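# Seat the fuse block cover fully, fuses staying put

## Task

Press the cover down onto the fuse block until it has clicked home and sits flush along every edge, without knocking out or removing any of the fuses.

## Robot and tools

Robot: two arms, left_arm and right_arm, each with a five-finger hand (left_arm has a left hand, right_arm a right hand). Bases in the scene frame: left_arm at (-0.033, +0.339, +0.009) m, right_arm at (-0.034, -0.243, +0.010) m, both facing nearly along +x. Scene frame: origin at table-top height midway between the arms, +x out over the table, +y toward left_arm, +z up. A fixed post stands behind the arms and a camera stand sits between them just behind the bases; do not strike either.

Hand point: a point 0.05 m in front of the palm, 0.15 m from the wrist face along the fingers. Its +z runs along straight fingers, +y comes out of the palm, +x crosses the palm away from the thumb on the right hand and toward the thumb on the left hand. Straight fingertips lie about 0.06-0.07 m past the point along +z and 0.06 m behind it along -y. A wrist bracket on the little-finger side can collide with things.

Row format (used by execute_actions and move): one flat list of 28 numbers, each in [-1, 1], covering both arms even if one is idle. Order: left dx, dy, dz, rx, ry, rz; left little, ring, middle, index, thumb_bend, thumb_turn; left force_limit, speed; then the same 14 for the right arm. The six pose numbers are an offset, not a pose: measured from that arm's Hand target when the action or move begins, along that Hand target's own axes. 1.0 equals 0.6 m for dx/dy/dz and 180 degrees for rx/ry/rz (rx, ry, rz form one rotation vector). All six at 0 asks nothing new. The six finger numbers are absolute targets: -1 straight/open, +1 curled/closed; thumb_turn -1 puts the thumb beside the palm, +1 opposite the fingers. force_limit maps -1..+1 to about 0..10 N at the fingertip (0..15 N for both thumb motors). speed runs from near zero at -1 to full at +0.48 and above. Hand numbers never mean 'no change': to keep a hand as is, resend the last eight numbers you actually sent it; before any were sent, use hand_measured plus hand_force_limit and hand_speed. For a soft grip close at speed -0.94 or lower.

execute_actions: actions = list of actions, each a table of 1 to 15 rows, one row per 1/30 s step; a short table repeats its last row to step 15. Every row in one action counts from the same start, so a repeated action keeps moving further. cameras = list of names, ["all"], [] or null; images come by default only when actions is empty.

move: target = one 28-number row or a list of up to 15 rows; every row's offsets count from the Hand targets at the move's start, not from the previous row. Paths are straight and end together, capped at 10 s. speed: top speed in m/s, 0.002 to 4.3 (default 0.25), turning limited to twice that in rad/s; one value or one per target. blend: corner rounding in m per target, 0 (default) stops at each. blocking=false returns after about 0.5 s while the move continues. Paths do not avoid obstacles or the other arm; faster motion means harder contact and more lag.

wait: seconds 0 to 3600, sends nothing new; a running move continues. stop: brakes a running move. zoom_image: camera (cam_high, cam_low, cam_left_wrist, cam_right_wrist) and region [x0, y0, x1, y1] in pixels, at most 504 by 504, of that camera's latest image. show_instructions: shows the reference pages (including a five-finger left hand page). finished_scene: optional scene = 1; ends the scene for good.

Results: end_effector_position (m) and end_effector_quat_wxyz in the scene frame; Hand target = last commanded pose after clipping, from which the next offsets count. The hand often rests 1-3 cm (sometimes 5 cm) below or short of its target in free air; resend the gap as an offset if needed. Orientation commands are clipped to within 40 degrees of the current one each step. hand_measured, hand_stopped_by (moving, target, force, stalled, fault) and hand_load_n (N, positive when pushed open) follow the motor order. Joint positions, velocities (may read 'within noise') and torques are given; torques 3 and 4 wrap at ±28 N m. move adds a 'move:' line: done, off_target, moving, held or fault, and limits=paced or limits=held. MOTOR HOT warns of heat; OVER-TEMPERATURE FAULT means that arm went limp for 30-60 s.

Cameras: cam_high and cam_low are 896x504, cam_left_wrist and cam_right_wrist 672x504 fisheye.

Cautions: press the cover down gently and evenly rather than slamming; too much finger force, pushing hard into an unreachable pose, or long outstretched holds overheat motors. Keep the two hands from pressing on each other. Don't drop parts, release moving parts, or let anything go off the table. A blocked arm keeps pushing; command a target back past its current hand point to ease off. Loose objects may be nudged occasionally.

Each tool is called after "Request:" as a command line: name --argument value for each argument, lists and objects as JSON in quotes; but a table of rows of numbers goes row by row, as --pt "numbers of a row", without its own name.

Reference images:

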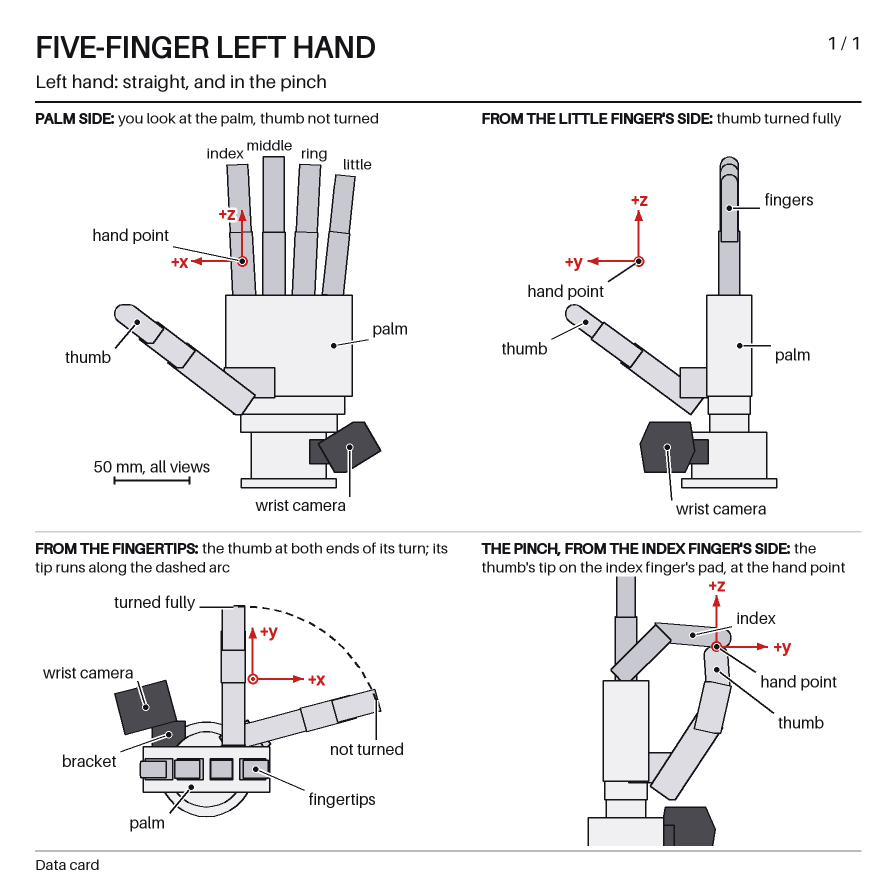

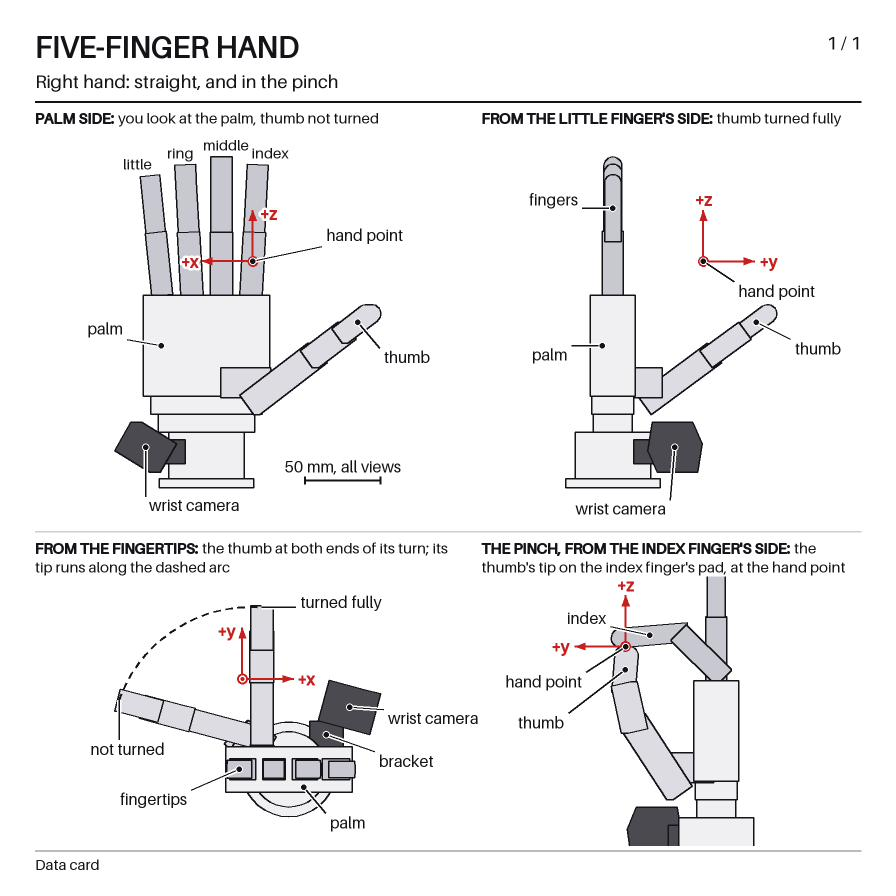

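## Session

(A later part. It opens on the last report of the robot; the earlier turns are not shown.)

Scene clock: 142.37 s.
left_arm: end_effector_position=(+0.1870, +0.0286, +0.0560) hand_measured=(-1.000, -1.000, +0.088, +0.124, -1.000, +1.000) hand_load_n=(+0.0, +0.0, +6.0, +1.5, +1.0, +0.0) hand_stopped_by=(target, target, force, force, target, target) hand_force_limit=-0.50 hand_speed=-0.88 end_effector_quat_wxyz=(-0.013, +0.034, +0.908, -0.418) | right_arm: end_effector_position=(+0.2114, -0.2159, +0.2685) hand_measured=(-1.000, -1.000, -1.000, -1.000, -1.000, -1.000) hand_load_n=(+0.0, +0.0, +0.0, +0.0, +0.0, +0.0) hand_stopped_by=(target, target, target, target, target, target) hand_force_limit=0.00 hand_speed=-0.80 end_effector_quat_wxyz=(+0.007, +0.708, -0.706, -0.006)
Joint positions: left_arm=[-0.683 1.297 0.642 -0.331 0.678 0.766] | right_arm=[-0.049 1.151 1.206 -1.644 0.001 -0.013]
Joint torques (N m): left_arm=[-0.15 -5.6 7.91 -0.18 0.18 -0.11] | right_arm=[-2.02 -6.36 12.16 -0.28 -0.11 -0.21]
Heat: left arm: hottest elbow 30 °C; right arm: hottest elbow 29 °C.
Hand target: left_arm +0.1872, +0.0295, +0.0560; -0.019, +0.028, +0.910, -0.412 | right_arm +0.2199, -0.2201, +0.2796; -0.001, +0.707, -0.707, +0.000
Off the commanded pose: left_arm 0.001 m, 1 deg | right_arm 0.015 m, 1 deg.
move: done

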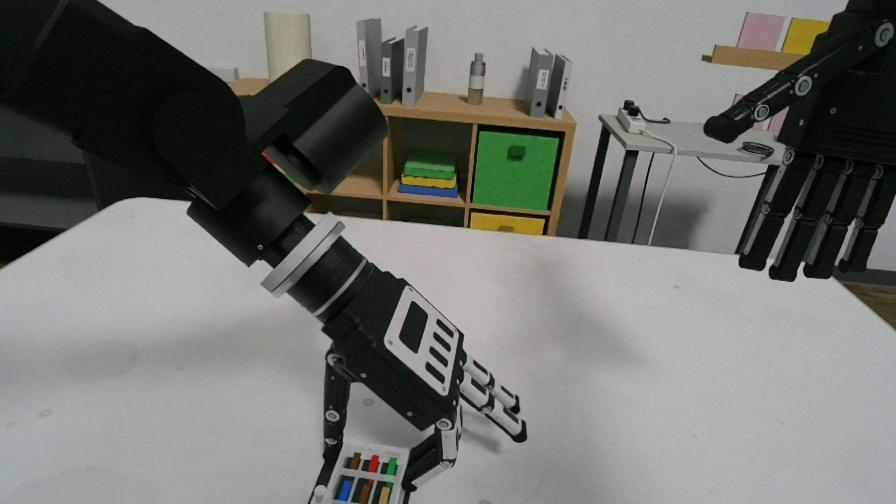

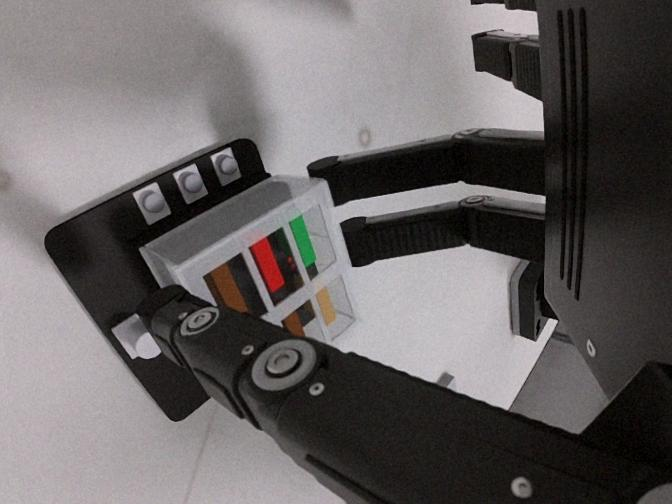

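Request:
move --target '[0,0,0,0,0,0,-1,-1,-0.4,-0.4,-1,1,-0.5,-0.7,0,0,0,0,0,0,-1,-1,-1,-1,-1,-1,0,-0.8]' --speed 0.03 --cameras '["cam_low","cam_left_wrist"]'

Request:
zoom_image --camera "cam_left_wrist" --region '[120, 120, 380, 360]'

Request:
zoom_image --camera "cam_low" --region '[300, 400, 410, 504]'

Scene clock: 144.30 s.
left_arm: end_effector_position=(+0.1851, +0.0301, +0.0552) hand_measured=(-1.000, -1.000, -0.400, -0.400, -1.000, +1.000) hand_load_n=(+0.0, +0.0, +0.0, +0.0, +0.0, +0.0) hand_stopped_by=(target, target, target, target, target, target) hand_force_limit=-0.50 hand_speed=-0.70 end_effector_quat_wxyz=(-0.017, +0.033, +0.909, -0.415) | right_arm: end_effector_position=(+0.2114, -0.2159, +0.2685) hand_measured=(-1.000, -1.000, -1.000, -1.000, -1.000, -1.000) hand_load_n=(+0.0, +0.0, +0.0, +0.0, +0.0, +0.0) hand_stopped_by=(target, target, target, target, target, target) hand_force_limit=0.00 hand_speed=-0.80 end_effector_quat_wxyz=(+0.007, +0.708, -0.706, -0.006)
Joint positions: left_arm=[-0.683 1.297 0.642 -0.342 0.678 0.766] | right_arm=[-0.049 1.151 1.206 -1.644 0.001 -0.013]
Joint torques (N m): left_arm=[0.09 -5.95 7.94 0.34 0.2 -0.11] | right_arm=[-2.49 -6.36 12.07 -0.2 -0.1 -0.22]
Heat: left arm: hottest elbow 30 °C; right arm: hottest elbow 30 °C.
Hand target: left_arm +0.1872, +0.0295, +0.0560; -0.019, +0.028, +0.910, -0.412 | right_arm +0.2199, -0.2201, +0.2796; -0.001, +0.707, -0.707, +0.000
Off the commanded pose: left_arm 0.002 m, 1 deg | right_arm 0.015 m, 1 deg.
move: done

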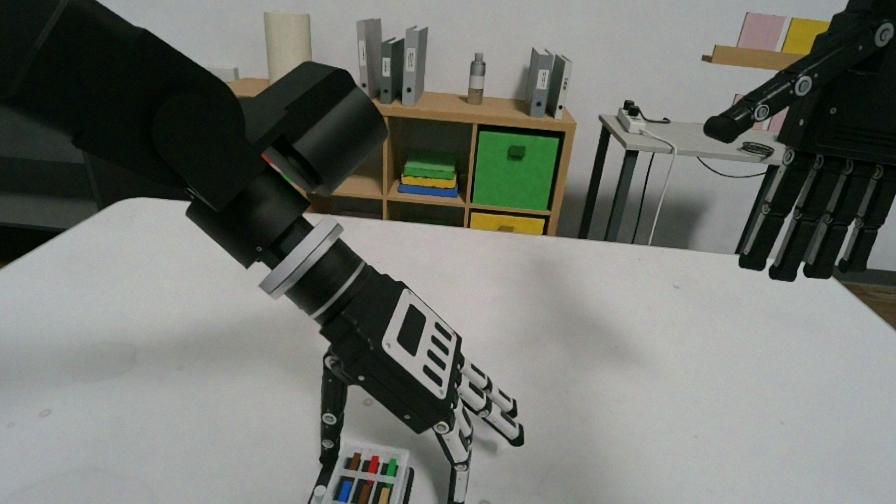

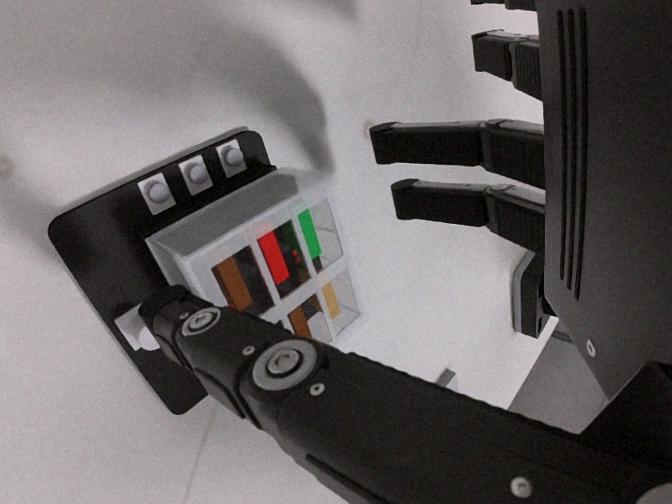

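Scaled by 1.938 from the camera's image (finer frame: 960x720).

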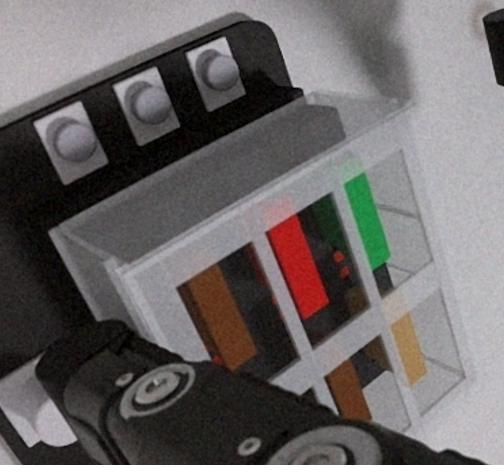

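Scaled by 4.582 from the camera's image (finer frame: 1280x720).

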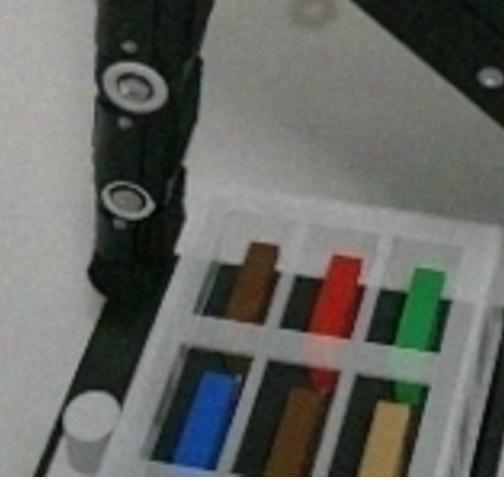

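Request:
move --pt "0 0.0015 -0.0165 0 0 0 -1 -1 -0.4 -0.4 -1 1 -0.5 -0.7 0 0 0 0 0 0 -1 -1 -1 -1 -1 -1 0 -0.8" --pt "0.002 -0.102 -0.145 0 0 0 -1 -1 -0.4 -0.4 -1 1 -0.5 -0.7 0 0 0 0 0 0 -1 -1 -1 -1 -1 -1 0 -0.8" --speed '[0.04,0.1]' --cameras '["cam_low","cam_left_wrist","cam_right_wrist"]'

Request:
zoom_image --camera "cam_low" --region '[290, 400, 430, 504]'

Request:
zoom_image --camera "cam_right_wrist" --region '[250, 280, 360, 380]'

Scene clock: 148.13 s.
left_arm: end_effector_position=(+0.1751, +0.0599, +0.1409) hand_measured=(-1.000, -1.000, -0.400, -0.400, -1.000, +1.000) hand_load_n=(+0.0, +0.0, +0.0, +0.0, +0.0, +0.0) hand_stopped_by=(target, target, target, target, target, target) hand_force_limit=-0.50 hand_speed=-0.70 end_effector_quat_wxyz=(-0.035, +0.020, +0.915, -0.402) | right_arm: end_effector_position=(+0.2114, -0.2159, +0.2685) hand_measured=(-1.000, -1.000, -1.000, -1.000, -1.000, -1.000) hand_load_n=(+0.0, +0.0, +0.0, +0.0, +0.0, +0.0) hand_stopped_by=(target, target, target, target, target, target) hand_force_limit=0.00 hand_speed=-0.80 end_effector_quat_wxyz=(+0.007, +0.708, -0.706, -0.006)
Joint positions: left_arm=[-0.627 1.117 0.77 -0.739 0.703 0.821] | right_arm=[-0.049 1.151 1.206 -1.644 0.001 -0.013]
Joint torques (N m): left_arm=[0.56 -5.25 11.18 0.16 0.53 0.09] | right_arm=[-1.96 -6.77 12.08 -0.16 -0.1 -0.23]
Heat: left arm: hottest elbow 31 °C; right arm: hottest elbow 30 °C.
Hand target: left_arm +0.1888, +0.0545, +0.1595; -0.019, +0.028, +0.910, -0.412 | right_arm +0.2199, -0.2201, +0.2796; -0.001, +0.707, -0.707, +0.000
Off the commanded pose: left_arm 0.024 m, 2 deg | right_arm 0.015 m, 1 deg.
move: off_target (left_arm)

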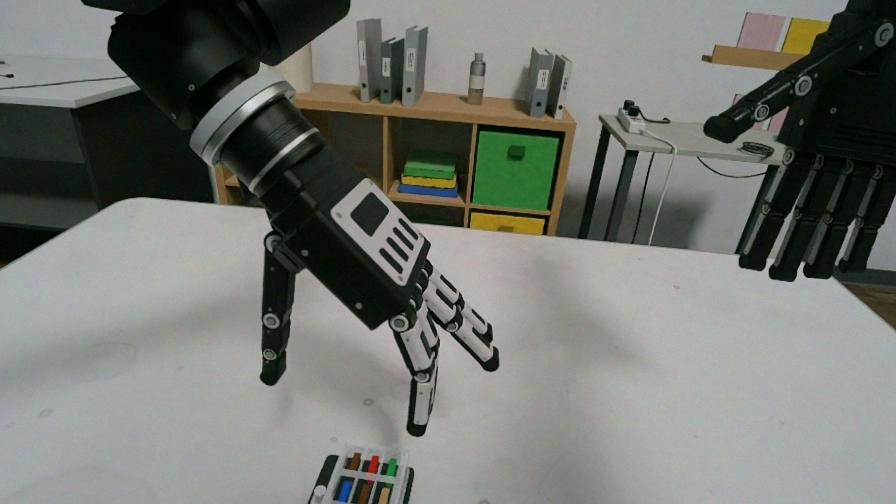

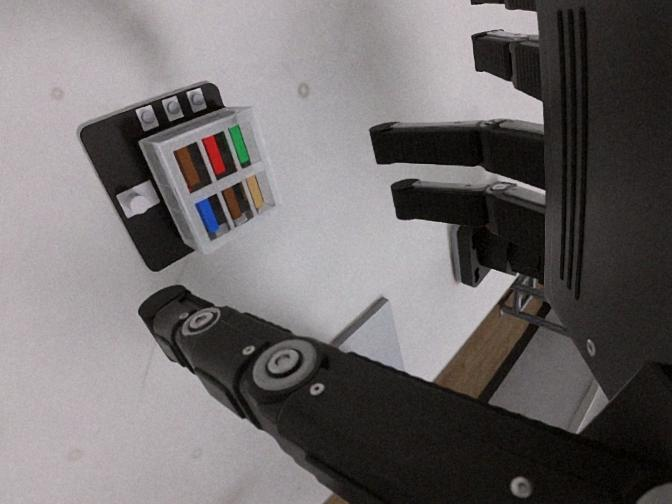

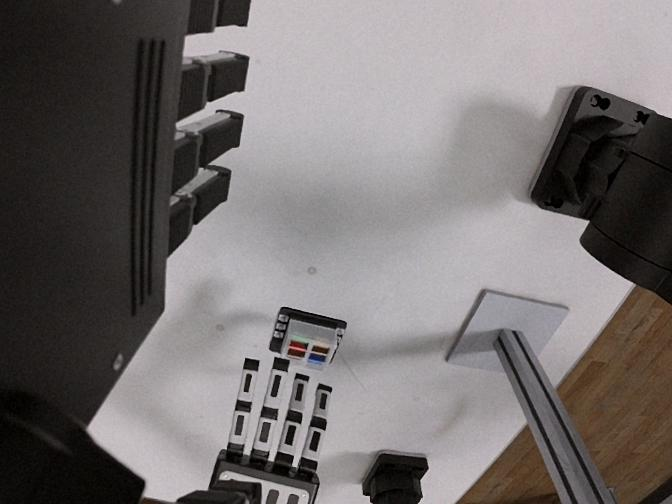

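Scaled by 3.600 from the camera's image (finer frame: 1280x720).

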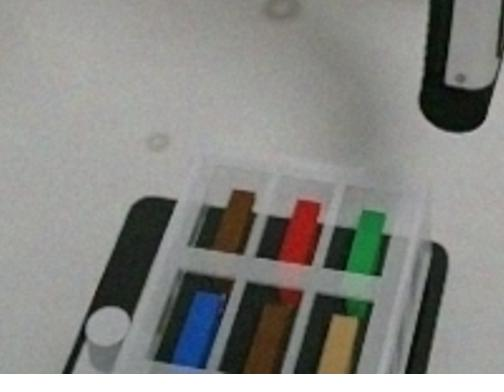

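Scaled by 4.582 from the camera's image (finer frame: 960x720).

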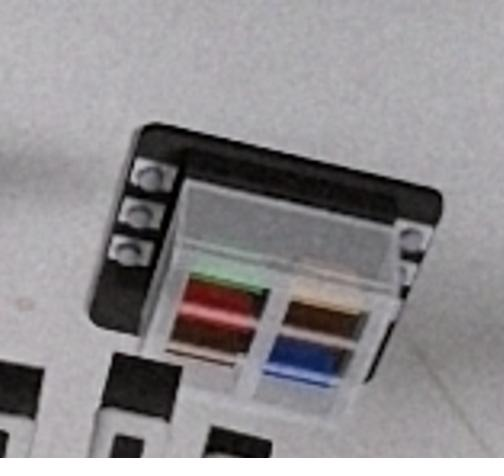

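Request:
zoom_image --camera "cam_left_wrist" --region '[70, 70, 300, 280]'

Request:
zoom_image --camera "cam_left_wrist" --region '[180, 70, 290, 180]'

Request:
zoom_image --camera "cam_left_wrist" --region '[110, 110, 220, 270]'

Scaled by 2.191 from the camera's image (finer frame: 960x720).

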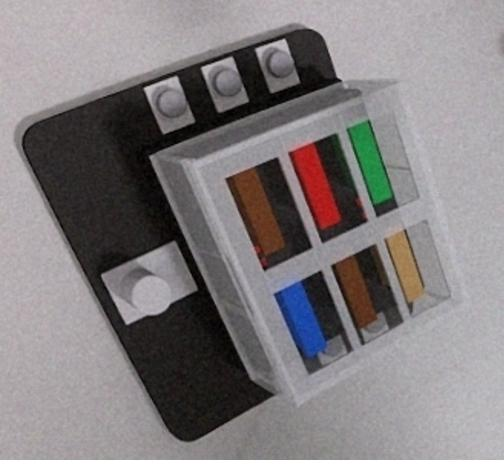

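Scaled by 4.582 from the camera's image (finer frame: 960x720).

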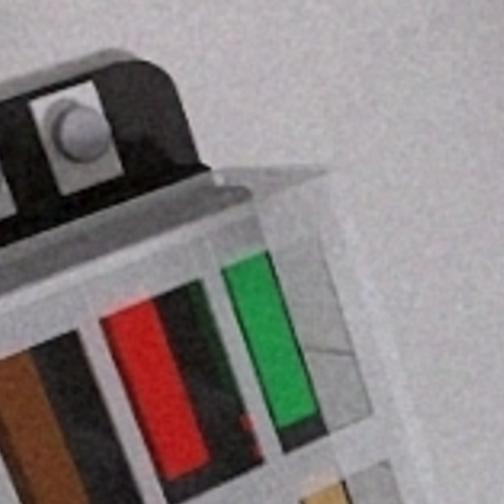

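Scaled by 3.150 from the camera's image (finer frame: 960x720).

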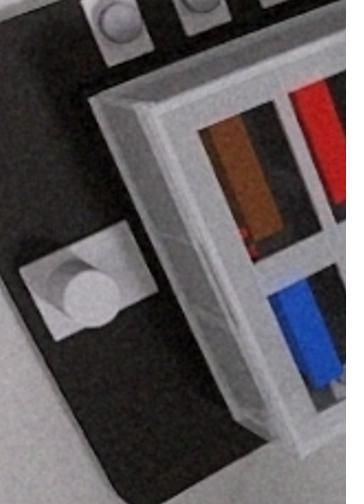

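Request:
move --target '[0.0422,0.1192,0.0777,0,0,0,1,1,1,1,-1,-1,0.2,0,0,0,0,0,0,0,-1,-1,-1,-1,-1,-1,0,-0.8]' --speed 0.08 --cameras '["cam_low","cam_left_wrist","cam_right_wrist"]'

Request:
zoom_image --camera "cam_low" --region '[270, 340, 450, 504]'

Request:
zoom_image --camera "cam_right_wrist" --region '[220, 270, 380, 400]'

Scene clock: 151.90 s.
left_arm: end_effector_position=(+0.1634, +0.0681, +0.0814) hand_measured=(+1.000, +1.000, +1.000, +1.000, -1.000, -1.000) hand_load_n=(+0.0, +0.0, +0.5, +0.0, +0.0, +0.0) hand_stopped_by=(target, target, target, target, target, target) hand_force_limit=0.20 hand_speed=0.00 end_effector_quat_wxyz=(-0.017, +0.030, +0.909, -0.414) | right_arm: end_effector_position=(+0.2114, -0.2159, +0.2685) hand_measured=(-1.000, -1.000, -1.000, -1.000, -1.000, -1.000) hand_load_n=(-0.5, +0.0, +0.0, +0.0, +0.0, +0.0) hand_stopped_by=(target, target, target, target, target, target) hand_force_limit=0.00 hand_speed=-0.80 end_effector_quat_wxyz=(+0.007, +0.708, -0.706, -0.006)
Joint positions: left_arm=[-0.627 1.127 0.597 -0.506 0.704 0.822] | right_arm=[-0.049 1.151 1.206 -1.644 0.001 -0.013]
Joint torques (N m): left_arm=[0.15 -3.02 7.2 1.24 0.32 -0.06] | right_arm=[-2.43 -6.42 12.04 -0.18 -0.1 -0.24]
Heat: left arm: hottest elbow 31 °C; right arm: hottest elbow 30 °C.
Hand target: left_arm +0.1634, +0.0682, +0.0752; -0.019, +0.028, +0.910, -0.412 | right_arm +0.2199, -0.2201, +0.2796; -0.001, +0.707, -0.707, +0.000
Off the commanded pose: left_arm 0.006 m, 0 deg | right_arm 0.015 m, 1 deg.
move: done

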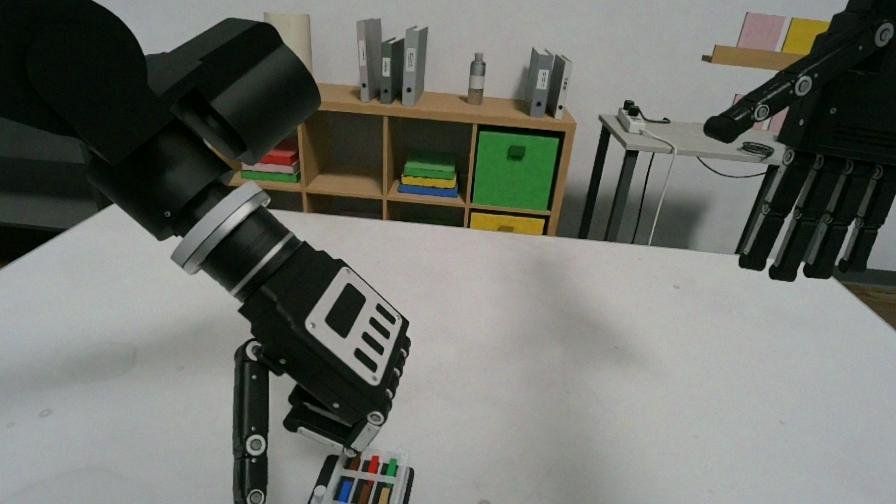

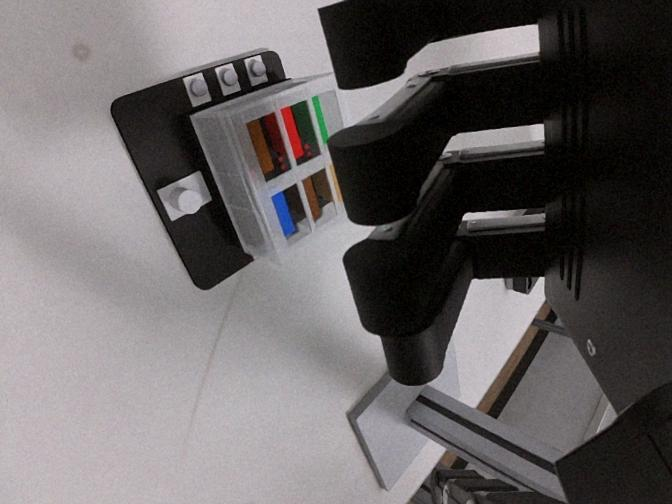

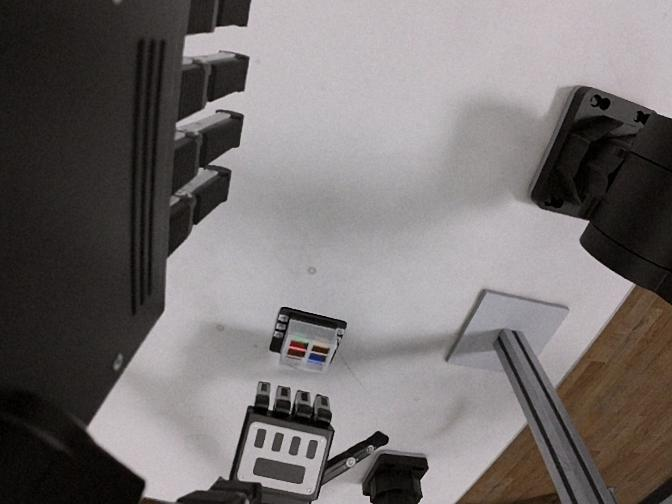

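Scaled by 2.800 from the camera's image (finer frame: 1280x720).

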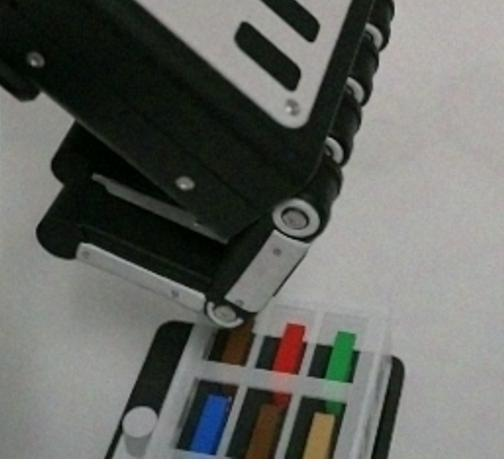

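Scaled by 3.150 from the camera's image (finer frame: 960x720).

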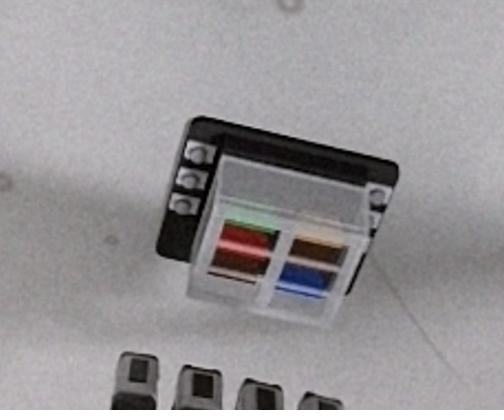

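Request:
move --target '[0,0.0088,0.0240,0,0,0,1,1,1,1,-1,-1,0.2,0,0,0,0,0,0,0,-1,-1,-1,-1,-1,-1,0,-0.8]' --speed 0.05 --cameras '["cam_low","cam_left_wrist","cam_right_wrist"]'

Request:
zoom_image --camera "cam_low" --region '[270, 360, 450, 504]'

Request:
zoom_image --camera "cam_right_wrist" --region '[220, 270, 380, 400]'

Scene clock: 154.87 s.
left_arm: end_effector_position=(+0.1658, +0.0624, +0.0679) hand_measured=(+1.000, +1.000, +1.000, +1.000, -1.000, -1.000) hand_load_n=(+0.0, +0.0, +0.0, +0.0, +0.0, -0.5) hand_stopped_by=(target, target, target, target, target, target) hand_force_limit=0.20 hand_speed=0.00 end_effector_quat_wxyz=(-0.013, +0.031, +0.909, -0.415) | right_arm: end_effector_position=(+0.2114, -0.2159, +0.2685) hand_measured=(-1.000, -1.000, -1.000, -1.000, -1.000, -1.000) hand_load_n=(+0.0, +0.0, +0.0, +0.5, +0.0, +0.0) hand_stopped_by=(target, target, target, target, target, target) hand_force_limit=0.00 hand_speed=-0.80 end_effector_quat_wxyz=(+0.007, +0.708, -0.706, -0.006)
Joint positions: left_arm=[-0.64 1.165 0.58 -0.437 0.696 0.81] | right_arm=[-0.049 1.151 1.206 -1.644 0.001 -0.013]
Joint torques (N m): left_arm=[-1.14 -3.31 6.97 1.36 0.2 -0.19] | right_arm=[-2.02 -6.48 12.08 -0.25 -0.14 -0.21]
Heat: left arm: hottest elbow 31 °C; right arm: hottest elbow 30 °C.
Hand target: left_arm +0.1628, +0.0609, +0.0618; -0.019, +0.028, +0.910, -0.412 | right_arm +0.2199, -0.2201, +0.2796; -0.001, +0.707, -0.707, +0.000
Off the commanded pose: left_arm 0.007 m, 1 deg | right_arm 0.015 m, 1 deg.
move: done

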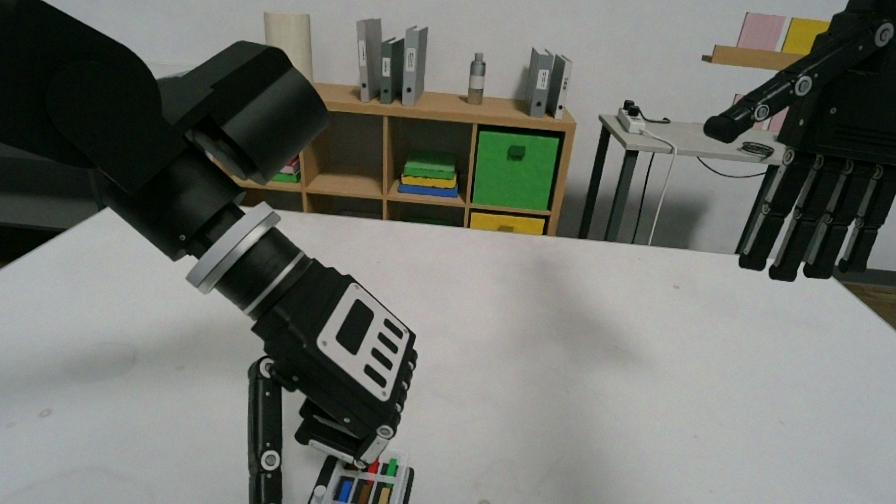

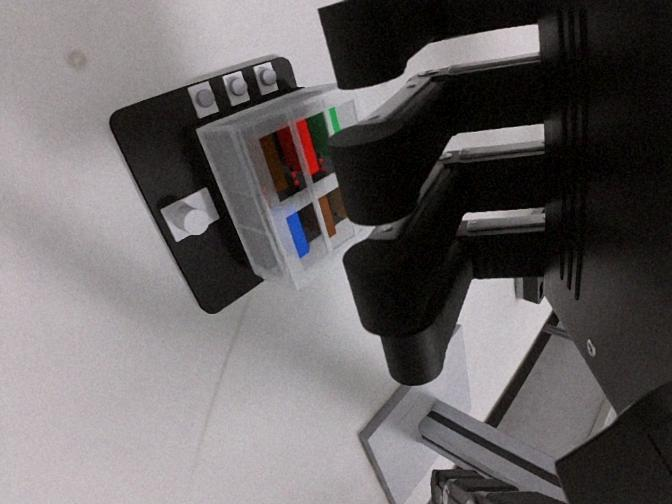

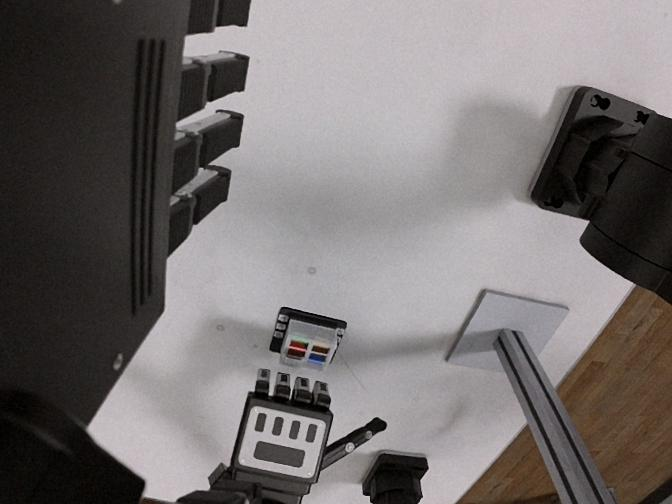

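Scaled by 2.800 from the camera's image (finer frame: 1280x720).

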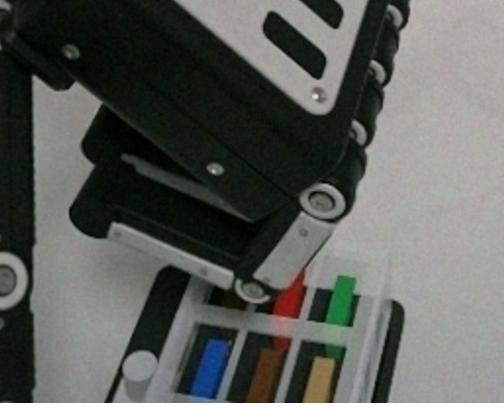

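Scaled by 3.150 from the camera's image (finer frame: 960x720).

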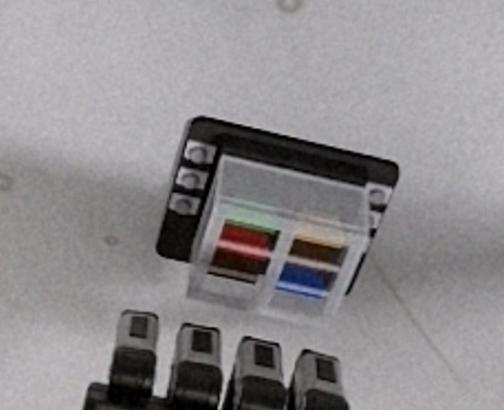

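Request:
move --target '[0.0005,0.0268,0.0125,0,0,0,1,1,1,1,-1,-1,0.2,0,0,0,0,0,0,0,-1,-1,-1,-1,-1,-1,0,-0.8]' --speed 0.04 --cameras '["cam_low","cam_right_wrist"]'

Request:
zoom_image --camera "cam_low" --region '[270, 360, 450, 504]'

Request:
zoom_image --camera "cam_right_wrist" --region '[220, 270, 380, 400]'

Scene clock: 156.47 s.
left_arm: end_effector_position=(+0.1624, +0.0648, +0.0508) hand_measured=(+1.000, +1.000, +1.000, +1.000, -1.000, -1.000) hand_load_n=(+0.0, +0.0, +0.0, +0.0, +0.0, +0.0) hand_stopped_by=(target, target, target, target, target, target) hand_force_limit=0.20 hand_speed=0.00 end_effector_quat_wxyz=(-0.017, +0.030, +0.910, -0.413) | right_arm: end_effector_position=(+0.2114, -0.2159, +0.2685) hand_measured=(-1.000, -1.000, -1.000, -1.000, -1.000, -1.000) hand_load_n=(+0.0, +0.0, +0.0, +0.0, +0.0, +0.0) hand_stopped_by=(target, target, target, target, target, target) hand_force_limit=0.00 hand_speed=-0.80 end_effector_quat_wxyz=(+0.007, +0.708, -0.706, -0.006)
Joint positions: left_arm=[-0.64 1.195 0.549 -0.384 0.696 0.809] | right_arm=[-0.049 1.151 1.206 -1.644 0.001 -0.013]
Joint torques (N m): left_arm=[-0.03 -3.66 6.74 1.33 0.44 0] | right_arm=[-2.43 -6.59 12.03 -0.06 -0.11 -0.19]
Heat: left arm: hottest elbow 31 °C; right arm: hottest elbow 30 °C.
Hand target: left_arm +0.1627, +0.0659, +0.0448; -0.019, +0.028, +0.910, -0.412 | right_arm +0.2199, -0.2201, +0.2796; -0.001, +0.707, -0.707, +0.000
Off the commanded pose: left_arm 0.006 m, 0 deg | right_arm 0.015 m, 1 deg.
move: done

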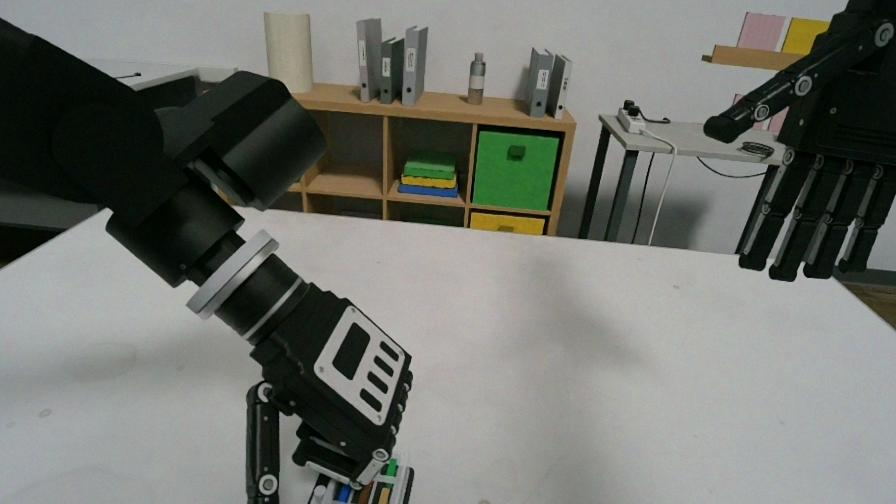

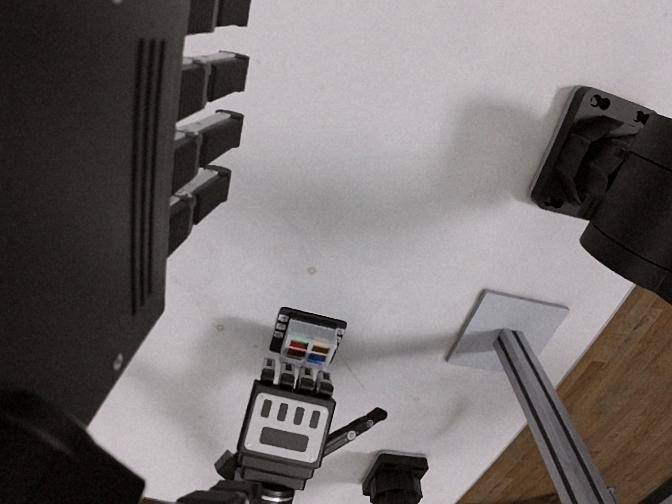

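Scaled by 2.800 from the camera's image (finer frame: 1280x720).

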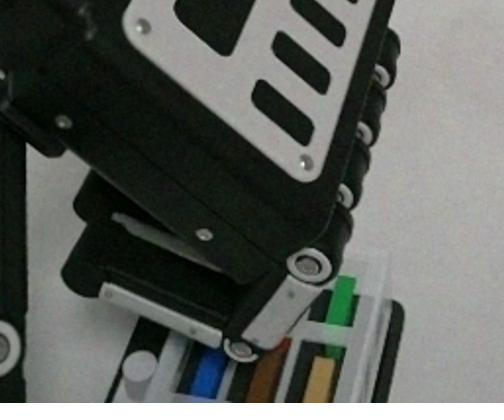

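Scaled by 3.150 from the camera's image (finer frame: 960x720).

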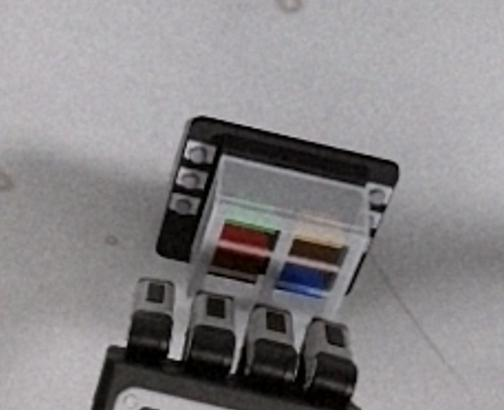

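Request:
move --target '[0,0.0163,0.0132,0,0,0,1,1,1,1,-1,-1,0.2,0,0,0,0,0,0,0,-1,-1,-1,-1,-1,-1,0,-0.8]' --speed 0.03 --cameras '["cam_low","cam_right_wrist"]'

Request:
zoom_image --camera "cam_low" --region '[270, 360, 450, 504]'

Request:
zoom_image --camera "cam_right_wrist" --region '[220, 270, 380, 400]'

Scene clock: 157.80 s.
left_arm: end_effector_position=(+0.1623, +0.0649, +0.0382) hand_measured=(+1.000, +1.000, +1.000, +1.000, -1.000, -1.000) hand_load_n=(+0.5, +0.0, +0.0, +0.0, +0.0, +0.0) hand_stopped_by=(target, target, target, target, target, target) hand_force_limit=0.20 hand_speed=0.00 end_effector_quat_wxyz=(-0.017, +0.029, +0.910, -0.413) | right_arm: end_effector_position=(+0.2114, -0.2159, +0.2685) hand_measured=(-1.000, -1.000, -1.000, -1.000, -1.000, -1.000) hand_load_n=(+0.0, +0.0, +0.0, +0.0, -0.5, +0.0) hand_stopped_by=(target, target, target, target, target, target) hand_force_limit=0.00 hand_speed=-0.80 end_effector_quat_wxyz=(+0.007, +0.708, -0.706, -0.006)
Joint positions: left_arm=[-0.64 1.226 0.531 -0.336 0.696 0.809] | right_arm=[-0.049 1.151 1.206 -1.644 0.001 -0.013]
Joint torques (N m): left_arm=[-0.03 -4.01 6.42 1.29 0.49 -0.02] | right_arm=[-2.43 -6.3 12.08 -0.23 -0.1 -0.25]
Heat: left arm: hottest elbow 31 °C; right arm: hottest elbow 30 °C.
Hand target: left_arm +0.1625, +0.0664, +0.0322; -0.019, +0.028, +0.910, -0.412 | right_arm +0.2199, -0.2201, +0.2796; -0.001, +0.707, -0.707, +0.000
Off the commanded pose: left_arm 0.006 m, 0 deg | right_arm 0.015 m, 1 deg.
move: done

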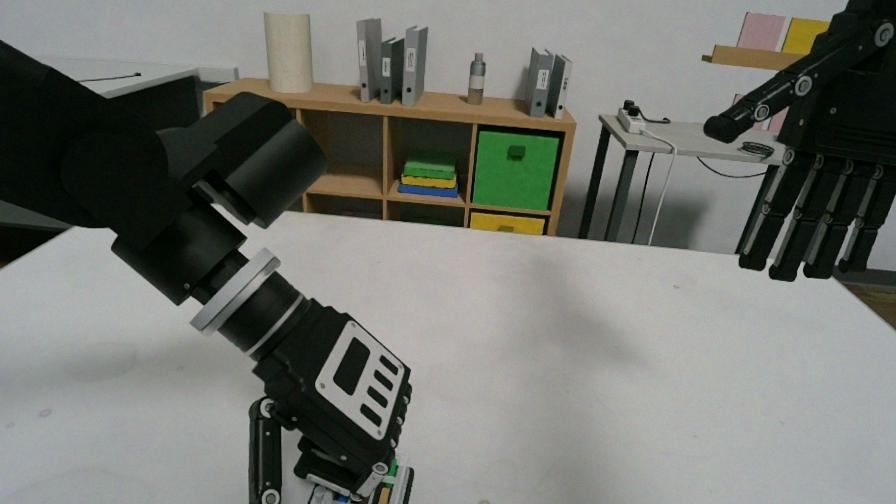

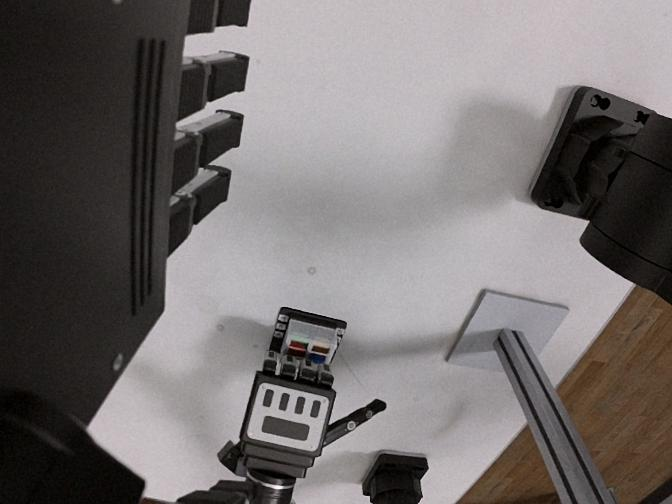

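Scaled by 2.800 from the camera's image (finer frame: 1280x720).

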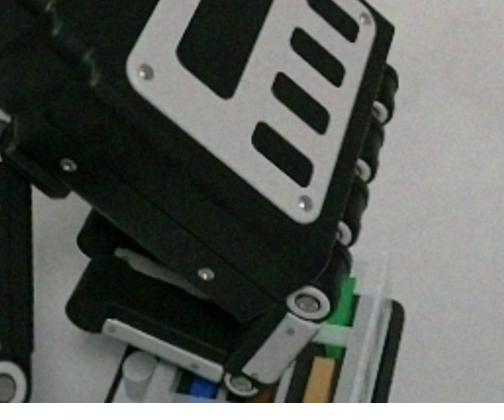

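Scaled by 3.150 from the camera's image (finer frame: 960x720).

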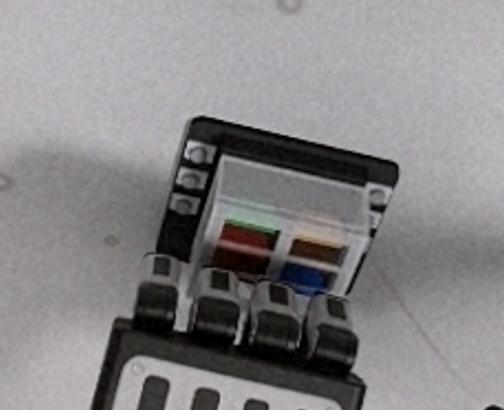

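Request:
move --target '[0,0.0125,0.011,0,0,0,1,1,1,1,-1,-1,0.2,0,0,0,0,0,0,0,-1,-1,-1,-1,-1,-1,0,-0.8]' --speed 0.03 --cameras '["cam_low","cam_right_wrist"]'

Request:
zoom_image --camera "cam_right_wrist" --region '[220, 270, 380, 400]'

Scene clock: 160.03 s.
left_arm: end_effector_position=(+0.1636, +0.0636, +0.0305) hand_measured=(+1.000, +1.000, +1.000, +1.000, -1.000, -1.000) hand_load_n=(+0.0, +0.0, +0.0, +0.0, +0.0, +0.0) hand_stopped_by=(target, target, target, target, target, target) hand_force_limit=0.20 hand_speed=0.00 end_effector_quat_wxyz=(-0.015, +0.031, +0.909, -0.416) | right_arm: end_effector_position=(+0.2114, -0.2159, +0.2685) hand_measured=(-1.000, -1.000, -1.000, -1.000, -1.000, -1.000) hand_load_n=(+0.0, +0.0, +0.0, +0.0, +0.0, +0.0) hand_stopped_by=(target, target, target, target, target, target) hand_force_limit=0.00 hand_speed=-0.80 end_effector_quat_wxyz=(+0.007, +0.708, -0.706, -0.006)
Joint positions: left_arm=[-0.64 1.248 0.52 -0.295 0.698 0.809] | right_arm=[-0.049 1.151 1.206 -1.644 0.001 -0.013]
Joint torques (N m): left_arm=[0.62 -3.37 6.05 1.4 0.41 0.01] | right_arm=[-2.2 -6.12 12 -0.17 -0.12 -0.24]
Heat: left arm: hottest elbow 31 °C; right arm: hottest elbow 30 °C.
Hand target: left_arm +0.1624, +0.0664, +0.0222; -0.019, +0.028, +0.910, -0.412 | right_arm +0.2199, -0.2201, +0.2796; -0.001, +0.707, -0.707, +0.000
Off the commanded pose: left_arm 0.009 m, 1 deg | right_arm 0.015 m, 1 deg.
move: done

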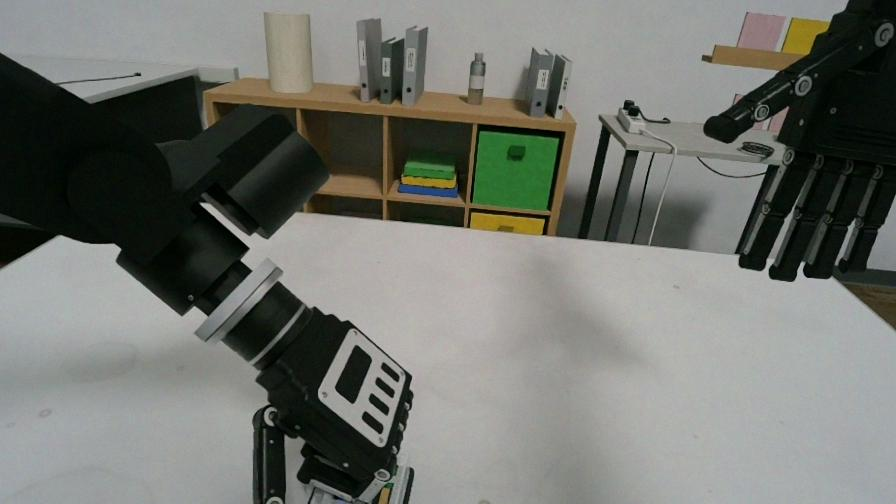

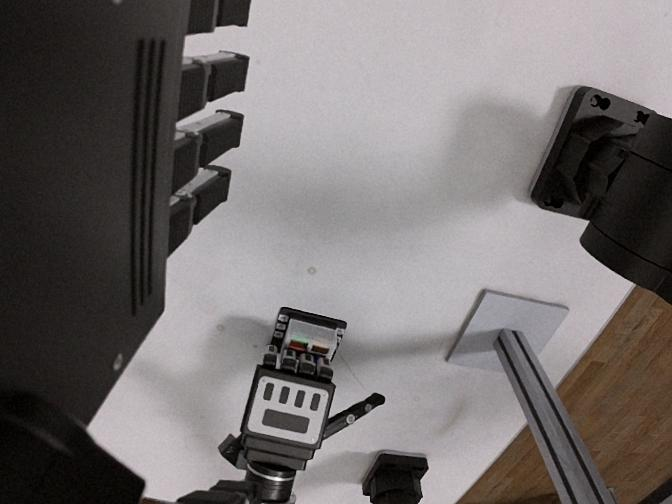

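Scaled by 3.150 from the camera's image (finer frame: 960x720).

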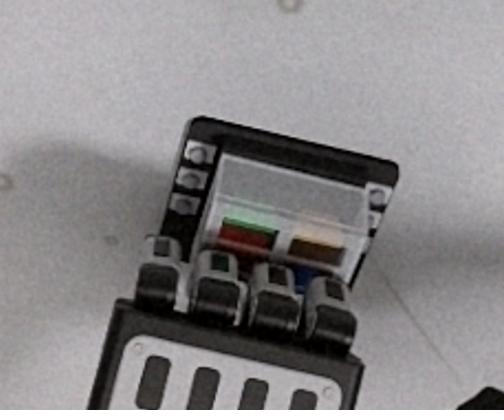

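Request:
move --target '[0,0.0188,0.0165,0,0,0,1,1,1,1,-1,-1,0.2,0,0,0,0,0,0,0,-1,-1,-1,-1,-1,-1,0,-0.8]' --speed 0.03 --cameras '["cam_low","cam_right_wrist"]'

Request:
zoom_image --camera "cam_right_wrist" --region '[220, 270, 380, 400]'

Scene clock: 161.53 s.
left_arm: end_effector_position=(+0.1698, +0.0575, +0.0263) hand_measured=(+1.000, +1.000, +1.000, +1.000, -1.000, -1.000) hand_load_n=(+0.0, -1.0, +0.0, +0.0, +0.0, +0.0) hand_stopped_by=(target, target, target, target, target, target) hand_force_limit=0.20 hand_speed=0.00 end_effector_quat_wxyz=(-0.005, +0.038, +0.904, -0.427) | right_arm: end_effector_position=(+0.2114, -0.2159, +0.2685) hand_measured=(-1.000, -1.000, -1.000, -1.000, -1.000, -1.000) hand_load_n=(+0.0, +0.0, +0.0, +0.0, +0.0, +0.0) hand_stopped_by=(target, target, target, target, target, target) hand_force_limit=0.00 hand_speed=-0.80 end_effector_quat_wxyz=(+0.007, +0.708, -0.706, -0.006)
Joint positions: left_arm=[-0.64 1.272 0.513 -0.23 0.706 0.809] | right_arm=[-0.049 1.151 1.206 -1.644 0.001 -0.013]
Joint torques (N m): left_arm=[0.26 -2.73 5.01 0.99 0.09 0] | right_arm=[-2.61 -6.42 12.11 -0.23 -0.14 -0.21]
Heat: left arm: hottest elbow 31 °C; right arm: hottest elbow 30 °C.
Hand target: left_arm +0.1622, +0.0664, +0.0071; -0.019, +0.028, +0.910, -0.412 | right_arm +0.2199, -0.2201, +0.2796; -0.001, +0.707, -0.707, +0.000
Off the commanded pose: left_arm 0.022 m, 3 deg | right_arm 0.015 m, 1 deg.
move: off_target (left_arm)

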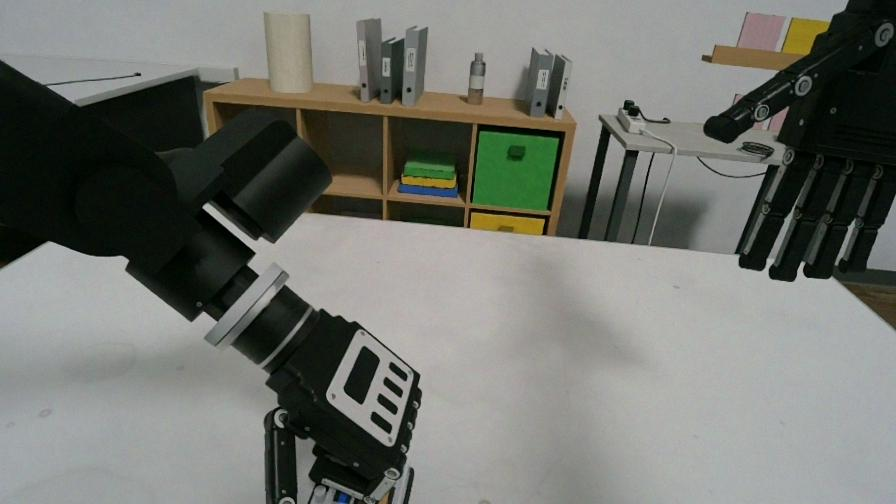

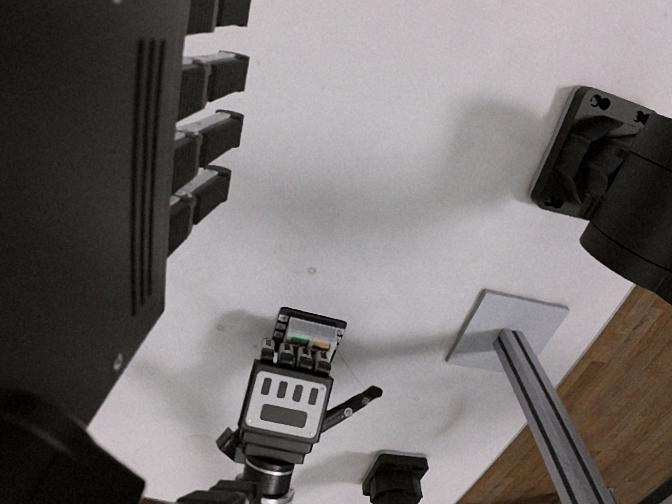

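Scaled by 3.150 from the camera's image (finer frame: 960x720).

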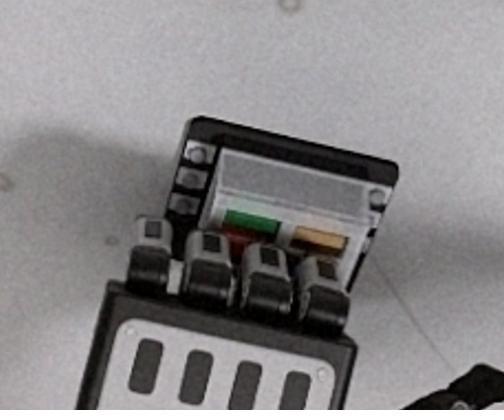

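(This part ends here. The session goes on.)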